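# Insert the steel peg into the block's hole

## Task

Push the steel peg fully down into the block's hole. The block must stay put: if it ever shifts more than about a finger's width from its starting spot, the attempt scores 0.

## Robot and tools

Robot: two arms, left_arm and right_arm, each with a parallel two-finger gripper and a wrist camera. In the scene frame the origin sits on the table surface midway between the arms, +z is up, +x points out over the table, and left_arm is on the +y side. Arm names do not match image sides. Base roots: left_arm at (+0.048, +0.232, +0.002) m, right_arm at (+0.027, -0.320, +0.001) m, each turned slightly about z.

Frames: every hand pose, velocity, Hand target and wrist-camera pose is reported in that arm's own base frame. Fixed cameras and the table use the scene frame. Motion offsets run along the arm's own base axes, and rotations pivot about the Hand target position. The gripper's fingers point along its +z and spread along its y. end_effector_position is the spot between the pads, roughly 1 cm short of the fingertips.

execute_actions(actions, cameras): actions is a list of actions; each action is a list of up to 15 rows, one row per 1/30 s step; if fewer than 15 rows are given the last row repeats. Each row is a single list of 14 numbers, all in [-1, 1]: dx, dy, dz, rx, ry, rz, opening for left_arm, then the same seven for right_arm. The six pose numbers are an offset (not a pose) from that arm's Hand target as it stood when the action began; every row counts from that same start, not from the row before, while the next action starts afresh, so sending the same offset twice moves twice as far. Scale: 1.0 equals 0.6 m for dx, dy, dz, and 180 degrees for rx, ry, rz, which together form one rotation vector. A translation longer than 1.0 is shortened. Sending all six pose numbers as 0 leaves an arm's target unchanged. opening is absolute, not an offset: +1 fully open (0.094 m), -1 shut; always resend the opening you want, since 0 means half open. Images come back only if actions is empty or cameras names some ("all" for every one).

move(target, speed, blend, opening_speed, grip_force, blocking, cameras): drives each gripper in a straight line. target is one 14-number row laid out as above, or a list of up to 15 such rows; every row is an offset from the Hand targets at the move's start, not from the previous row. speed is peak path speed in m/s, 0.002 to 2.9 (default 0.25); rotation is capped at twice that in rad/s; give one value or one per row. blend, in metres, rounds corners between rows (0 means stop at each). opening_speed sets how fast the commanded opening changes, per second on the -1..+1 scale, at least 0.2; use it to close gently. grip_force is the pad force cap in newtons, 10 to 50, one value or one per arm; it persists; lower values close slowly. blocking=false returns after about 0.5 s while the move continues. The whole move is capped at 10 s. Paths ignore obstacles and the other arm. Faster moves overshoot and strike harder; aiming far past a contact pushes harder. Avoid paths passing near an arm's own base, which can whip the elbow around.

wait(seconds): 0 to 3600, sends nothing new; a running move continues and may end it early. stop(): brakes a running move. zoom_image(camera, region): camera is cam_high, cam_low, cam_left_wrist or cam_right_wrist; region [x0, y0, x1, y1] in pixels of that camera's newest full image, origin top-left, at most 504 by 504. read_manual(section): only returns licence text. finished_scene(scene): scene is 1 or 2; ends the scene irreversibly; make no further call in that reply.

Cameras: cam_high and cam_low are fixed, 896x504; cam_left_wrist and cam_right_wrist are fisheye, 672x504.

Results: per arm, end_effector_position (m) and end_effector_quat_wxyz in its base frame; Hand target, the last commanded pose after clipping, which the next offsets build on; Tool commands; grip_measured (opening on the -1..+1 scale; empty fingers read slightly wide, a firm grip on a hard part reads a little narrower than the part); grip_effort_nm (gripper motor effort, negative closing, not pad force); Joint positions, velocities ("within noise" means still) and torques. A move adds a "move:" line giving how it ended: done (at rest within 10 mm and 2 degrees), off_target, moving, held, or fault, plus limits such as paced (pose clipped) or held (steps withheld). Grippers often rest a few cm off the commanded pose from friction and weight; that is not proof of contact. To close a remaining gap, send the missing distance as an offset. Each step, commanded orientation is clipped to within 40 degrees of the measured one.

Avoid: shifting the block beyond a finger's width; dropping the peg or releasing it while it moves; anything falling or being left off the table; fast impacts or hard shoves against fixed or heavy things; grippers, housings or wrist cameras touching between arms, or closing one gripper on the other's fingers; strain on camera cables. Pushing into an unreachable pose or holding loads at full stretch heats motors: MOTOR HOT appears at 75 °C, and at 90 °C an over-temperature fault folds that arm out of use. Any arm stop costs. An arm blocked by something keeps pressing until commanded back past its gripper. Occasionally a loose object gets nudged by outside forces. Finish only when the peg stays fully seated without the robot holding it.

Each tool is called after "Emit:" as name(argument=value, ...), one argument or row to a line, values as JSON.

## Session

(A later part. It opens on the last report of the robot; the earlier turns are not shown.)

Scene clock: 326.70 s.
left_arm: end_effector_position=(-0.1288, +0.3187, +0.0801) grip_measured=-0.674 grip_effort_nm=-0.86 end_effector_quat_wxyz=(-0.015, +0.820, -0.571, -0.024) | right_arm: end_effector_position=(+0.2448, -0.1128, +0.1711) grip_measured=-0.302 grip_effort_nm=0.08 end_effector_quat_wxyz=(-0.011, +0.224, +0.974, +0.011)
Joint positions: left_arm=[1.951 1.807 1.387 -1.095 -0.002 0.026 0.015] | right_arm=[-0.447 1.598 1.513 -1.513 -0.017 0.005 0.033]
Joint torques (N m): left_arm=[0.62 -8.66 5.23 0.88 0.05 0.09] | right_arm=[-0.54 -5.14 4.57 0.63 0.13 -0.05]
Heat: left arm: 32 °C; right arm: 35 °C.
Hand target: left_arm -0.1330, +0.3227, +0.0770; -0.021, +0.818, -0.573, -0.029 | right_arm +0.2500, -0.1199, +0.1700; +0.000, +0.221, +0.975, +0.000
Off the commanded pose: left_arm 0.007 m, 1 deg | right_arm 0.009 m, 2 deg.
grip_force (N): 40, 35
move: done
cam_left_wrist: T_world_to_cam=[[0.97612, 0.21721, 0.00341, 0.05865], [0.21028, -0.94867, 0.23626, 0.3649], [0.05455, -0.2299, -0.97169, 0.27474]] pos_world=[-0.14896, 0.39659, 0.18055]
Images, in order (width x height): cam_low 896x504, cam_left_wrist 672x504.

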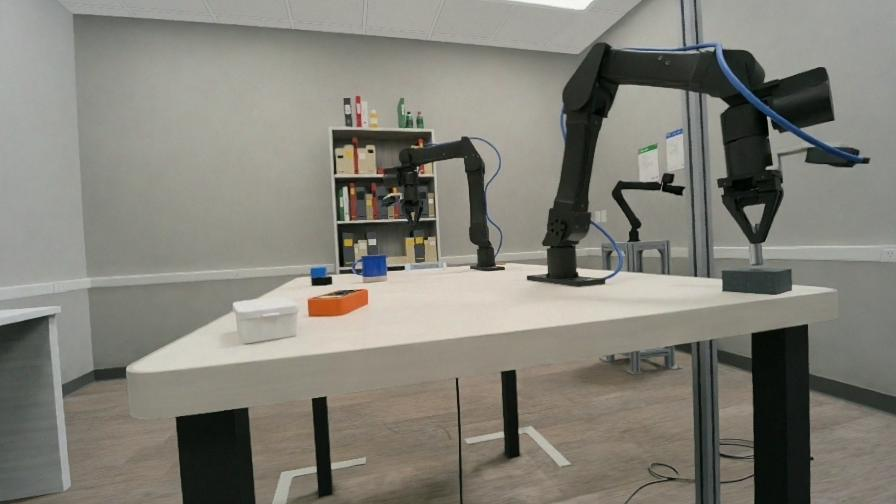

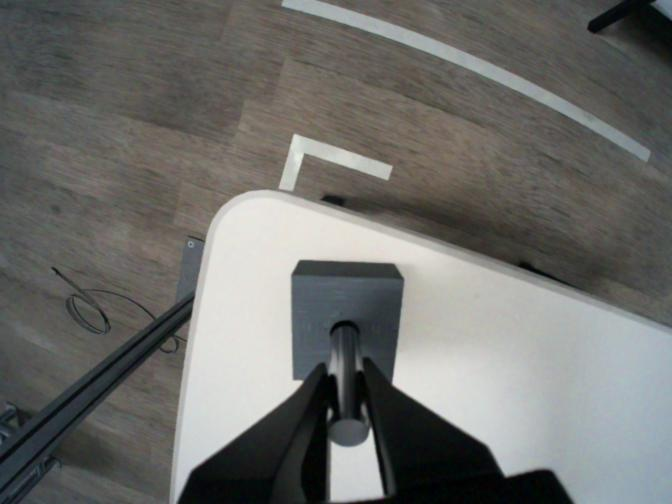

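Emit:
move(
  target=[
    [0.0008, -0.0028, 0.035, -0.0052, -0.0019, 0, -1, 0, 0, 0, 0, 0, 0, -0.3],
    [0.0008, -0.0028, -0.0267, -0.0052, -0.0019, 0, -1, 0, 0, 0, 0, 0, 0, -0.3],
  ],
  speed=0.06,
  cameras=["cam_left_wrist", "cam_low"],
)

Emit:
zoom_image(
  camera="cam_left_wrist",
  region=[290, 280, 400, 390],
)

Emit:
zoom_image(
  camera="cam_low",
  region=[720, 220, 800, 300],
)

Scene clock: 344.13 s.
left_arm: end_effector_position=(-0.1272, +0.3148, +0.0727) grip_measured=-0.674 grip_effort_nm=-0.86 end_effector_quat_wxyz=(-0.008, +0.820, -0.571, -0.014) | right_arm: end_effector_position=(+0.2448, -0.1128, +0.1711) grip_measured=-0.302 grip_effort_nm=0.09 end_effector_quat_wxyz=(-0.011, +0.224, +0.974, +0.011)
Joint positions: left_arm=[1.951 1.817 1.372 -1.092 -0.002 0.026 0.015] | right_arm=[-0.447 1.598 1.513 -1.513 -0.017 0.005 0.033]
Joint torques (N m): left_arm=[0.59 -7.8 3.69 1.2 0.04 0.09] | right_arm=[-0.46 -5.15 4.59 0.63 0.13 -0.05]
Heat: left arm: 31 °C; right arm: 35 °C.
Hand target: left_arm -0.1325, +0.3210, +0.0610; -0.016, +0.819, -0.574, -0.022 | right_arm +0.2500, -0.1199, +0.1700; +0.000, +0.221, +0.975, +0.000
Off the commanded pose: left_arm 0.014 m, 1 deg | right_arm 0.009 m, 2 deg.
grip_force (N): 40, 35
move: off_target (left_arm)
cam_left_wrist: T_world_to_cam=[[0.97608, 0.21728, 0.00715, 0.05762], [0.20812, -0.94339, 0.25826, 0.35906], [0.06286, -0.2506, -0.96605, 0.27377]] pos_world=[-0.14818, 0.39482, 0.17133]
Images, in order (width x height): cam_low 896x504, cam_left_wrist 672x504.

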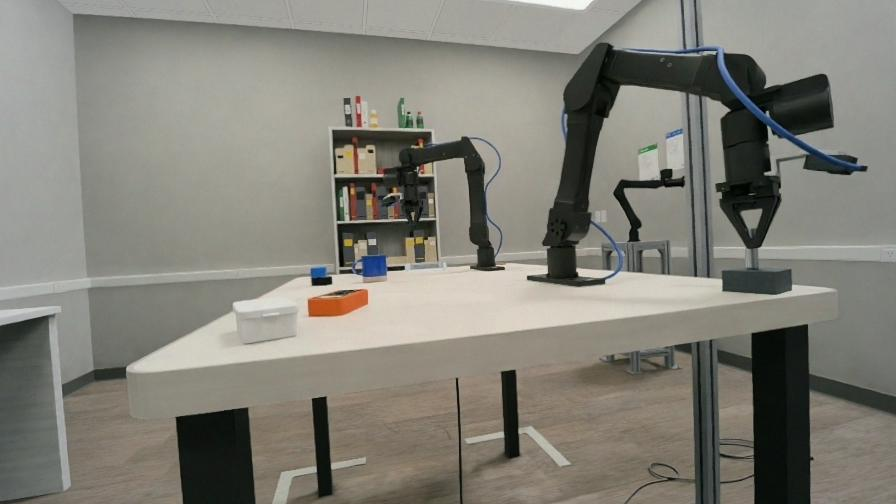

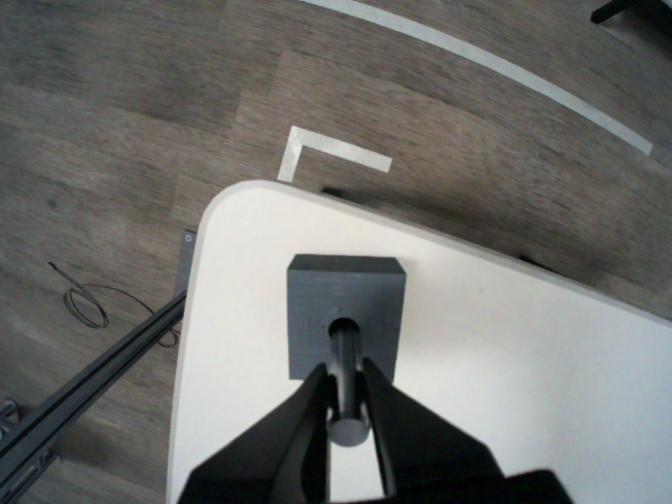

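Scaled by 4.582 from the camera's image (finer frame: 960x720).

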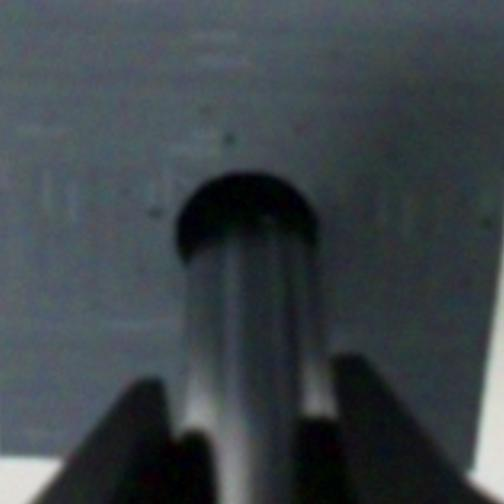

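Scaled by 6.300 from the camera's image (finer frame: 1280x720).

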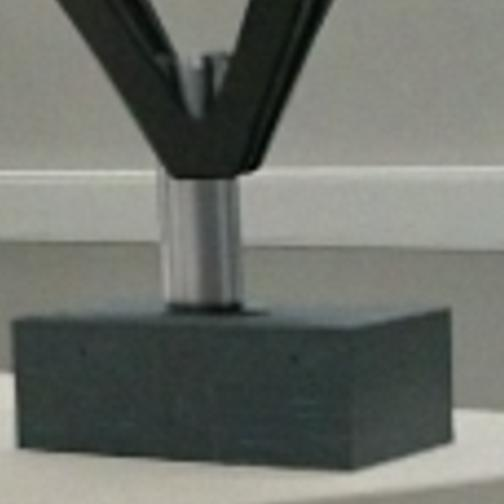

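Emit:
move(
  target=[
    [-0.0013, 0.0050, 0.065, 0, 0, 0, -1, 0, 0, 0, 0, 0, 0, -0.3],
    [-0.0013, 0.0050, 0.0225, 0, 0, 0, -1, 0, 0, 0, 0, 0, 0, -0.3],
  ],
  speed=0.06,
  cameras=["cam_left_wrist", "cam_low"],
)

Emit:
zoom_image(
  camera="cam_left_wrist",
  region=[290, 280, 400, 390],
)

Emit:
zoom_image(
  camera="cam_low",
  region=[720, 220, 800, 300],
)

Scene clock: 373.17 s.
left_arm: end_effector_position=(-0.1294, +0.3202, +0.0782) grip_measured=-0.674 grip_effort_nm=-0.86 end_effector_quat_wxyz=(-0.010, +0.820, -0.571, -0.018) | right_arm: end_effector_position=(+0.2448, -0.1128, +0.1711) grip_measured=-0.302 grip_effort_nm=0.08 end_effector_quat_wxyz=(-0.011, +0.224, +0.974, +0.011)
Joint positions: left_arm=[1.951 1.828 1.407 -1.109 -0.002 0.026 0.015] | right_arm=[-0.447 1.598 1.513 -1.513 -0.017 0.005 0.033]
Joint torques (N m): left_arm=[0.49 -8.81 5.22 0.82 0.03 0.11] | right_arm=[-0.49 -5.09 4.55 0.62 0.15 -0.05]
Heat: left arm: 32 °C; right arm: 35 °C.
Hand target: left_arm -0.1333, +0.3240, +0.0745; -0.016, +0.819, -0.574, -0.022 | right_arm +0.2500, -0.1199, +0.1700; +0.000, +0.221, +0.975, +0.000
Off the commanded pose: left_arm 0.007 m, 1 deg | right_arm 0.009 m, 2 deg.
grip_force (N): 40, 35
move: done
cam_left_wrist: T_world_to_cam=[[0.97611, 0.21718, 0.00588, 0.05868], [0.2088, -0.94522, 0.25093, 0.36443], [0.06006, -0.24371, -0.96799, 0.27814]] pos_world=[-0.15007, 0.39951, 0.17744]
Images, in order (width x height): cam_low 896x504, cam_left_wrist 672x504.

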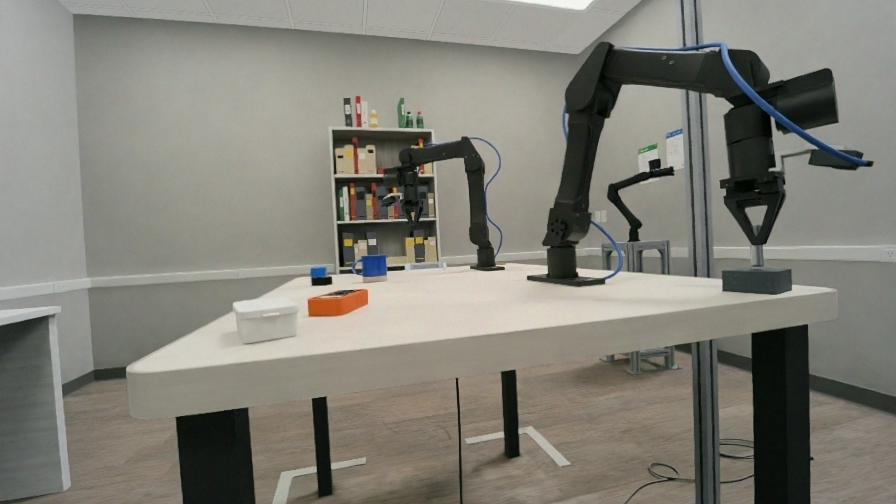

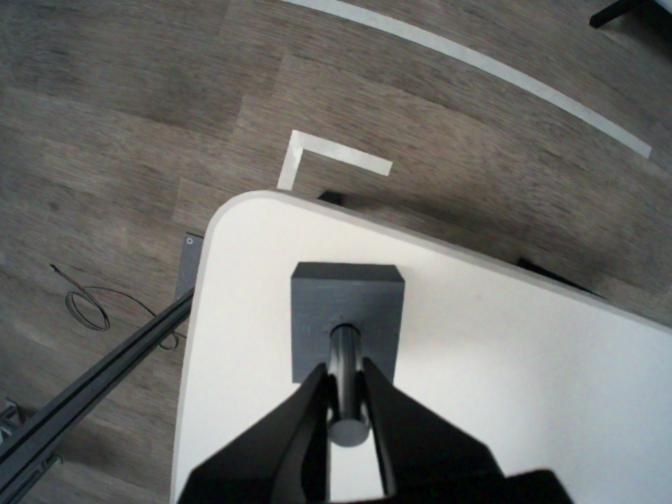

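Scaled by 4.582 from the camera's image (finer frame: 960x720).

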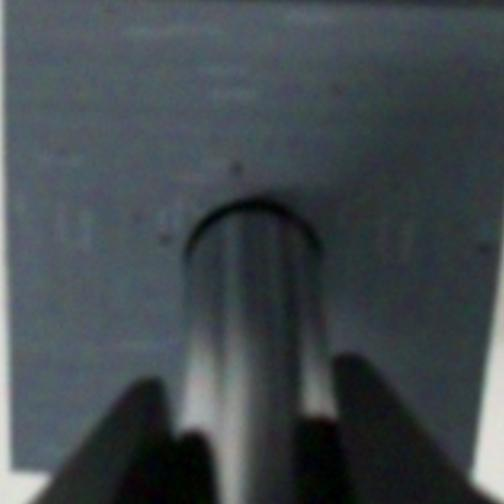

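Scaled by 6.300 from the camera's image (finer frame: 1280x720).

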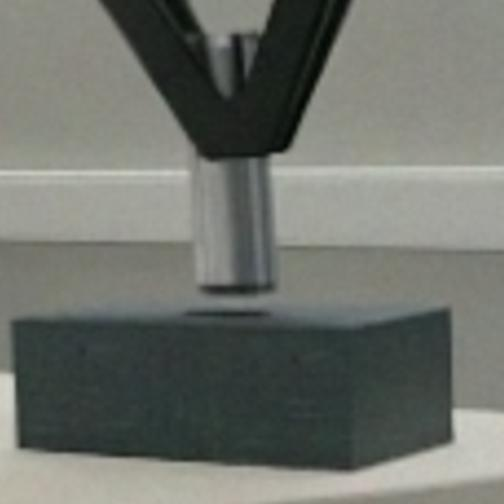

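Emit:
move(
  target=[
    [0.0010, -0.0027, 0.045, 0, 0, 0, -1, 0, 0, 0, 0, 0, 0, -0.3],
    [0.0010, -0.0027, -0.0167, 0, 0, 0, -1, 0, 0, 0, 0, 0, 0, -0.3],
  ],
  speed=0.06,
  cameras=["cam_left_wrist", "cam_low"],
)

Emit:
zoom_image(
  camera="cam_left_wrist",
  region=[290, 280, 400, 390],
)

Emit:
zoom_image(
  camera="cam_low",
  region=[720, 220, 800, 300],
)

Scene clock: 394.90 s.
left_arm: end_effector_position=(-0.1277, +0.3160, +0.0727) grip_measured=-0.674 grip_effort_nm=-0.86 end_effector_quat_wxyz=(-0.007, +0.820, -0.572, -0.012) | right_arm: end_effector_position=(+0.2448, -0.1128, +0.1711) grip_measured=-0.302 grip_effort_nm=0.08 end_effector_quat_wxyz=(-0.011, +0.224, +0.974, +0.011)
Joint positions: left_arm=[1.951 1.828 1.386 -1.101 -0.002 0.026 0.015] | right_arm=[-0.447 1.598 1.513 -1.513 -0.017 0.005 0.033]
Joint torques (N m): left_arm=[0.54 -8.72 3.82 1.14 0.01 0.09] | right_arm=[-0.54 -5.16 4.53 0.63 0.15 -0.05]
Heat: left arm: 33 °C; right arm: 34 °C.
Hand target: left_arm -0.1327, +0.3224, +0.0645; -0.016, +0.819, -0.574, -0.022 | right_arm +0.2500, -0.1199, +0.1700; +0.000, +0.221, +0.975, +0.000
Off the commanded pose: left_arm 0.012 m, 2 deg | right_arm 0.009 m, 2 deg.
grip_force (N): 40, 35
move: off_target (left_arm)
cam_left_wrist: T_world_to_cam=[[0.97606, 0.21733, 0.00813, 0.05773], [0.20752, -0.9419, 0.26411, 0.35936], [0.06506, -0.2561, -0.96446, 0.27602]] pos_world=[-0.14888, 0.39662, 0.17083]
Images, in order (width x height): cam_low 896x504, cam_left_wrist 672x504.

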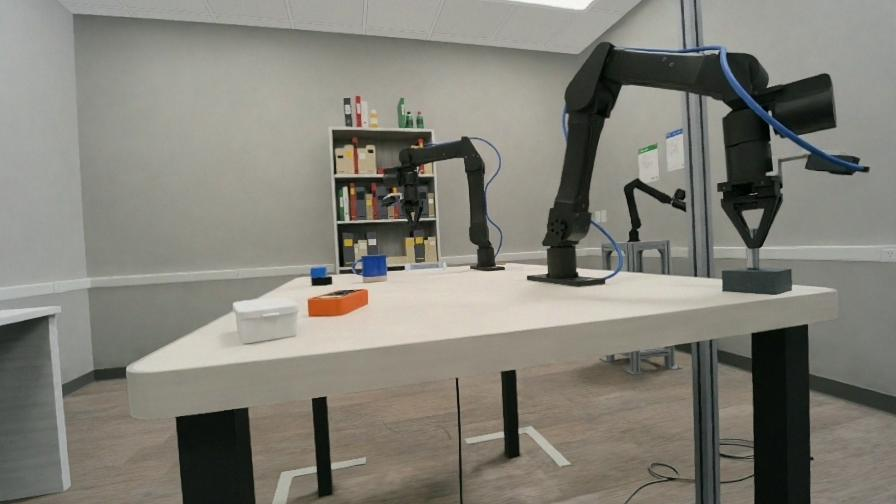

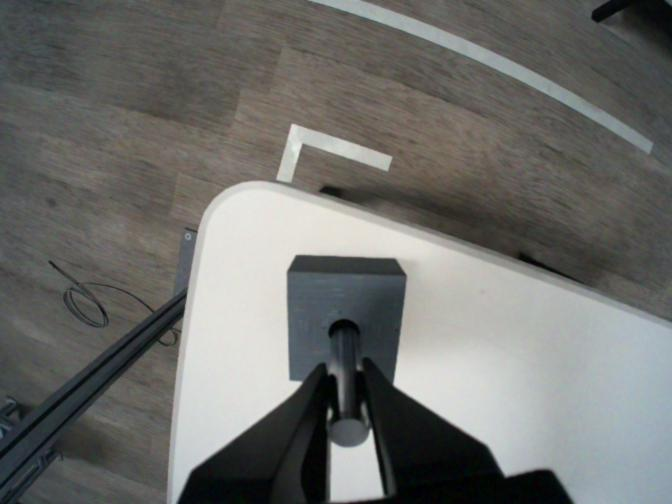

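Scaled by 4.582 from the camera's image (finer frame: 960x720).

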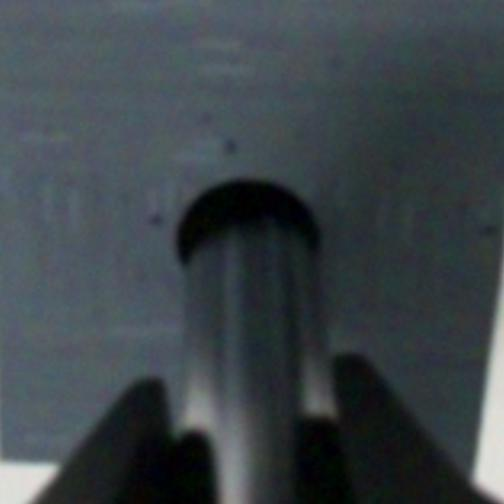

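Scaled by 6.300 from the camera's image (finer frame: 1280x720).

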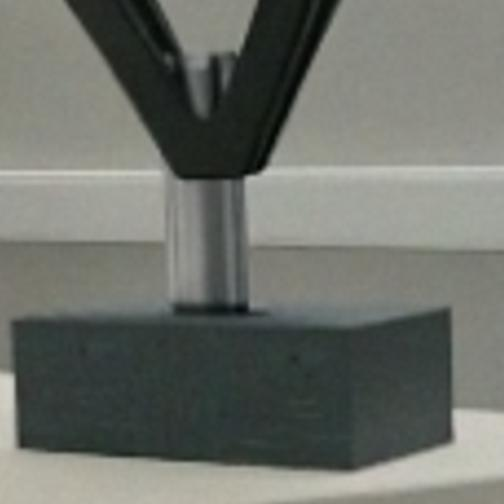

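Emit:
move(
  target=[
    [-0.0020, 0.0055, 0.06, 0, 0, 0, -1, 0, 0, 0, 0, 0, 0, -0.3],
    [-0.0020, 0.0055, 0.0, 0, 0, 0, -1, 0, 0, 0, 0, 0, 0, -0.3],
  ],
  speed=0.06,
  cameras=["cam_left_wrist", "cam_low"],
)

Emit:
zoom_image(
  camera="cam_left_wrist",
  region=[290, 280, 400, 390],
)

Emit:
zoom_image(
  camera="cam_low",
  region=[720, 220, 800, 300],
)

Scene clock: 409.37 s.
left_arm: end_effector_position=(-0.1289, +0.3190, +0.0684) grip_measured=-0.674 grip_effort_nm=-0.86 end_effector_quat_wxyz=(-0.007, +0.820, -0.572, -0.012) | right_arm: end_effector_position=(+0.2448, -0.1128, +0.1711) grip_measured=-0.302 grip_effort_nm=0.09 end_effector_quat_wxyz=(-0.011, +0.224, +0.974, +0.011)
Joint positions: left_arm=[1.951 1.842 1.386 -1.086 -0.002 0.026 0.015] | right_arm=[-0.447 1.598 1.513 -1.513 -0.017 0.005 0.033]
Joint torques (N m): left_arm=[0.4 -8.83 5.11 0.96 0.02 0.09] | right_arm=[-0.49 -5.14 4.51 0.62 0.14 -0.06]
Heat: left arm: 33 °C; right arm: 34 °C.
Hand target: left_arm -0.1339, +0.3257, +0.0645; -0.016, +0.819, -0.574, -0.022 | right_arm +0.2500, -0.1199, +0.1700; +0.000, +0.221, +0.975, +0.000
Off the commanded pose: left_arm 0.009 m, 2 deg | right_arm 0.009 m, 2 deg.
grip_force (N): 40, 35
move: done
cam_left_wrist: T_world_to_cam=[[0.97606, 0.21735, 0.00783, 0.05837], [0.20772, -0.94228, 0.26262, 0.36378], [0.06446, -0.25471, -0.96487, 0.27219]] pos_world=[-0.15008, 0.39942, 0.16663]
Images, in order (width x height): cam_low 896x504, cam_left_wrist 672x504.

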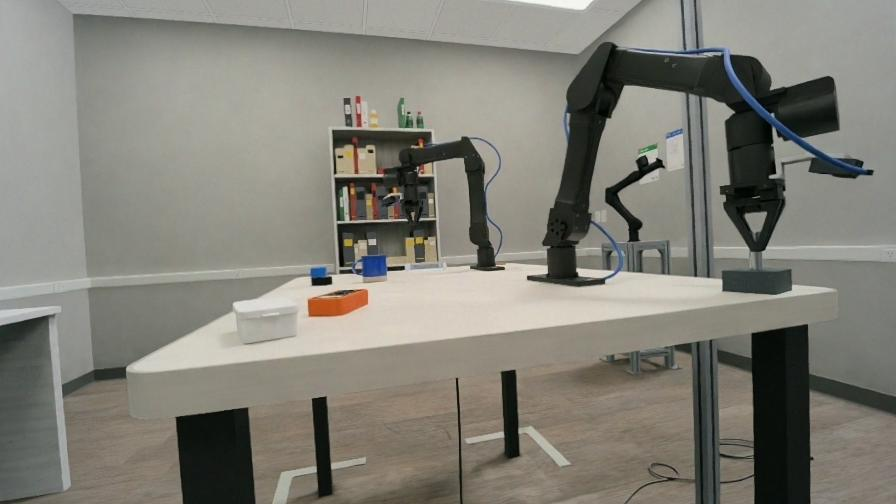

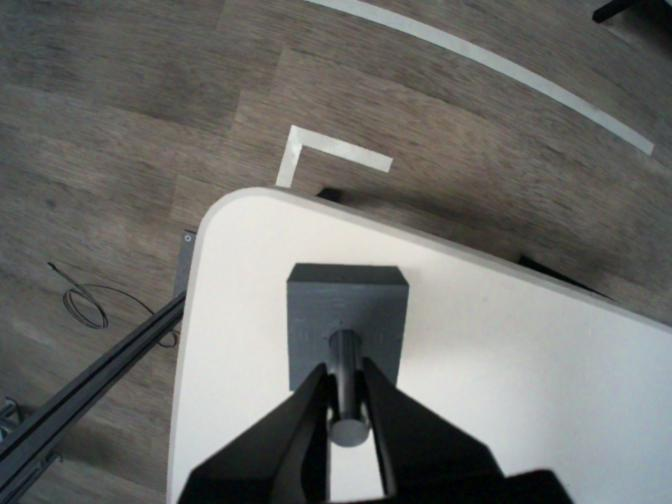

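Scaled by 4.582 from the camera's image (finer frame: 960x720).

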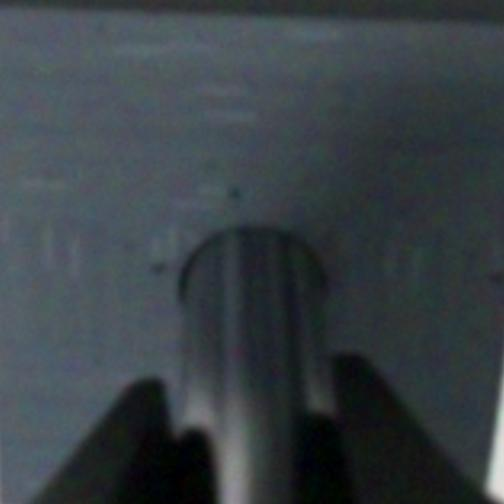

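Scaled by 6.300 from the camera's image (finer frame: 1280x720).

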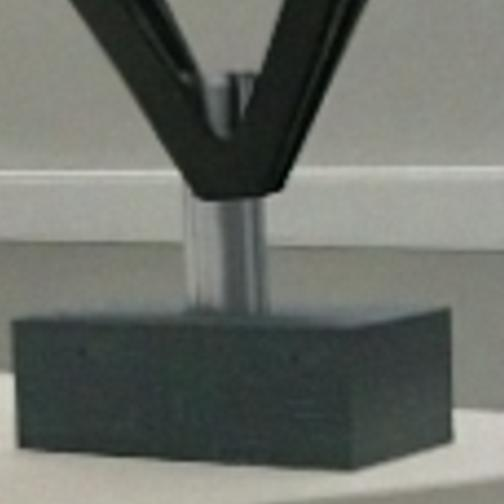

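Emit:
move(
  target=[
    [-0.0008, 0.0020, -0.0233, 0, 0, 0, -1, 0, 0, 0, 0, 0, 0, -0.3],
  ],
  speed=0.05,
  cameras=["cam_low"],
)

Emit:
zoom_image(
  camera="cam_low",
  region=[720, 220, 800, 300],
)

Scene clock: 416.83 s.
left_arm: end_effector_position=(-0.1292, +0.3197, +0.0543) grip_measured=-0.674 grip_effort_nm=-0.86 end_effector_quat_wxyz=(-0.006, +0.820, -0.572, -0.011) | right_arm: end_effector_position=(+0.2448, -0.1128, +0.1711) grip_measured=-0.302 grip_effort_nm=0.09 end_effector_quat_wxyz=(-0.011, +0.224, +0.974, +0.011)
Joint positions: left_arm=[1.951 1.86 1.352 -1.037 -0.002 0.026 0.015] | right_arm=[-0.447 1.598 1.513 -1.513 -0.017 0.005 0.033]
Joint torques (N m): left_arm=[0.4 -8.98 5.08 0.98 0.03 0.09] | right_arm=[-0.46 -5.18 4.59 0.62 0.13 -0.04]
Heat: left arm: 33 °C; right arm: 34 °C.
Hand target: left_arm -0.1344, +0.3269, +0.0505; -0.016, +0.819, -0.574, -0.022 | right_arm +0.2500, -0.1199, +0.1700; +0.000, +0.221, +0.975, +0.000
Off the commanded pose: left_arm 0.010 m, 2 deg | right_arm 0.009 m, 2 deg.
grip_force (N): 40, 35
move: done

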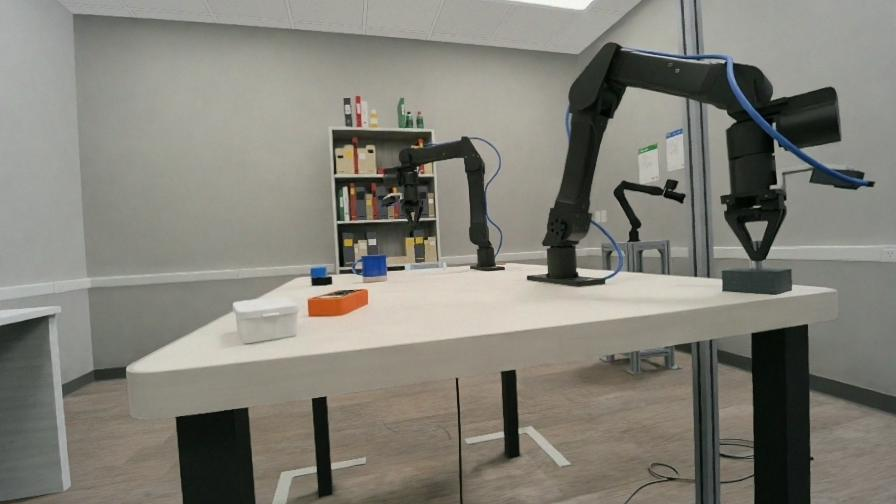

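Scaled by 6.300 from the camera's image (finer frame: 1280x720).

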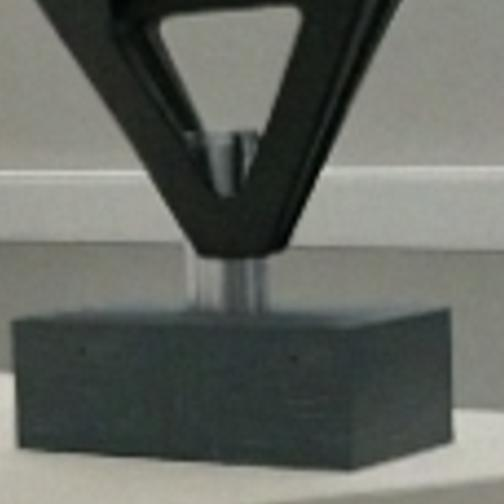

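Emit:
move(
  target=[
    [-0.0005, 0.0012, -0.0188, 0, 0, 0, -1, 0, 0, 0, 0, 0, 0, -0.3],
    [-0.0005, 0.0012, -0.0188, 0, 0, 0, -0.45, 0, 0, 0, 0, 0, 0, -0.3],
    [-0.0005, 0.0012, 0.1, 0, 0, 0, -0.45, 0, 0, 0, 0, 0, 0, -0.3],
  ],
  speed=[0.05, 0.05, 0.1],
  cameras=["cam_left_wrist", "cam_low"],
)

Emit:
zoom_image(
  camera="cam_low",
  region=[720, 220, 800, 300],
)

Emit:
zoom_image(
  camera="cam_left_wrist",
  region=[260, 260, 440, 440],
)

Scene clock: 426.23 s.
left_arm: end_effector_position=(-0.1294, +0.3203, +0.0864) grip_measured=-0.452 grip_effort_nm=0.09 end_effector_quat_wxyz=(+0.005, +0.821, -0.572, +0.005) | right_arm: end_effector_position=(+0.2448, -0.1128, +0.1711) grip_measured=-0.302 grip_effort_nm=0.08 end_effector_quat_wxyz=(-0.011, +0.224, +0.974, +0.011)
Joint positions: left_arm=[1.951 1.876 1.502 -1.212 -0.002 0.026 0.026] | right_arm=[-0.447 1.598 1.513 -1.513 -0.017 0.005 0.033]
Joint torques (N m): left_arm=[0.46 -13.98 8.68 0.32 0.02 0.08] | right_arm=[-0.51 -5.14 4.55 0.65 0.13 -0.05]
Heat: left arm: 33 °C; right arm: 34 °C.
Hand target: left_arm -0.1347, +0.3276, +0.1105; -0.016, +0.819, -0.574, -0.022 | right_arm +0.2500, -0.1199, +0.1700; +0.000, +0.221, +0.975, +0.000
Off the commanded pose: left_arm 0.026 m, 4 deg | right_arm 0.009 m, 2 deg.
grip_force (N): 40, 35
move: off_target (left_arm)
cam_left_wrist: T_world_to_cam=[[0.97589, 0.21776, 0.01475, 0.05766], [0.20316, -0.931, 0.30324, 0.35271], [0.07977, -0.29294, -0.9528, 0.30301]] pos_world=[-0.1521, 0.40458, 0.1809]
Images, in order (width x height): cam_low 896x504, cam_left_wrist 672x504.

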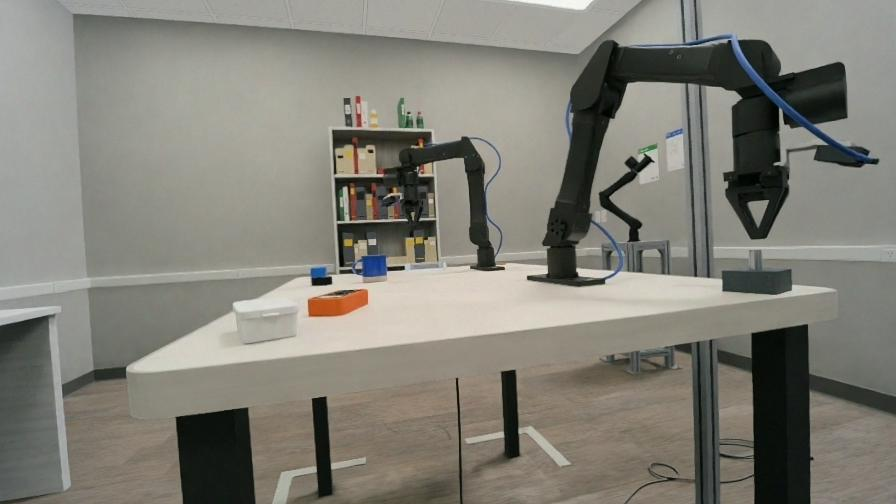

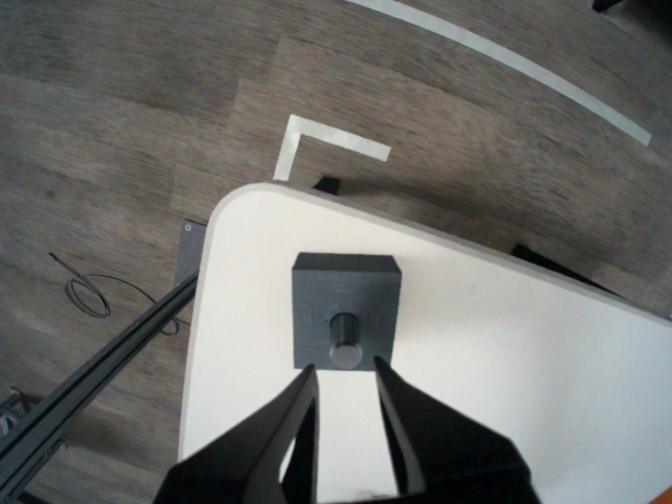

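Scaled by 6.300 from the camera's image (finer frame: 1280x720).

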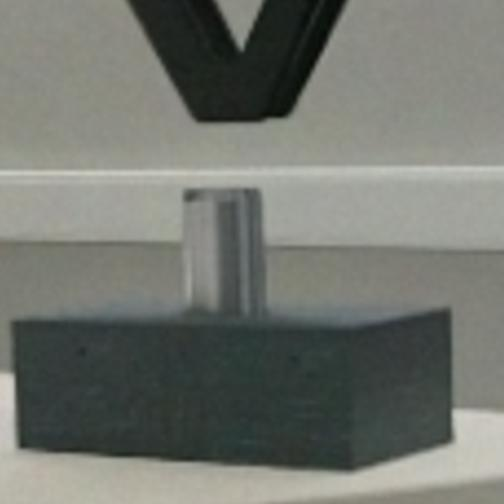

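Scaled by 2.800 from the camera's image (finer frame: 960x720).

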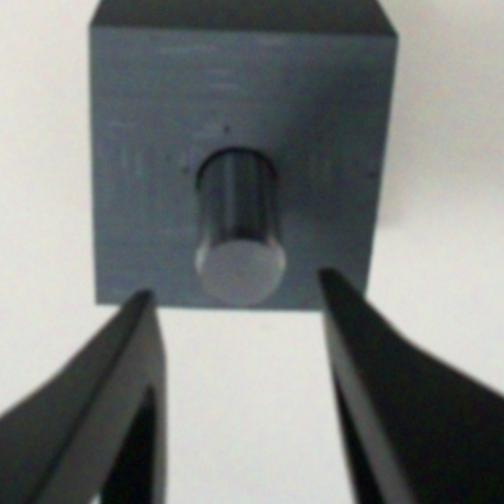

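Emit:
finished_scene(
  scene=2,
)

The scene is finished: the task was done.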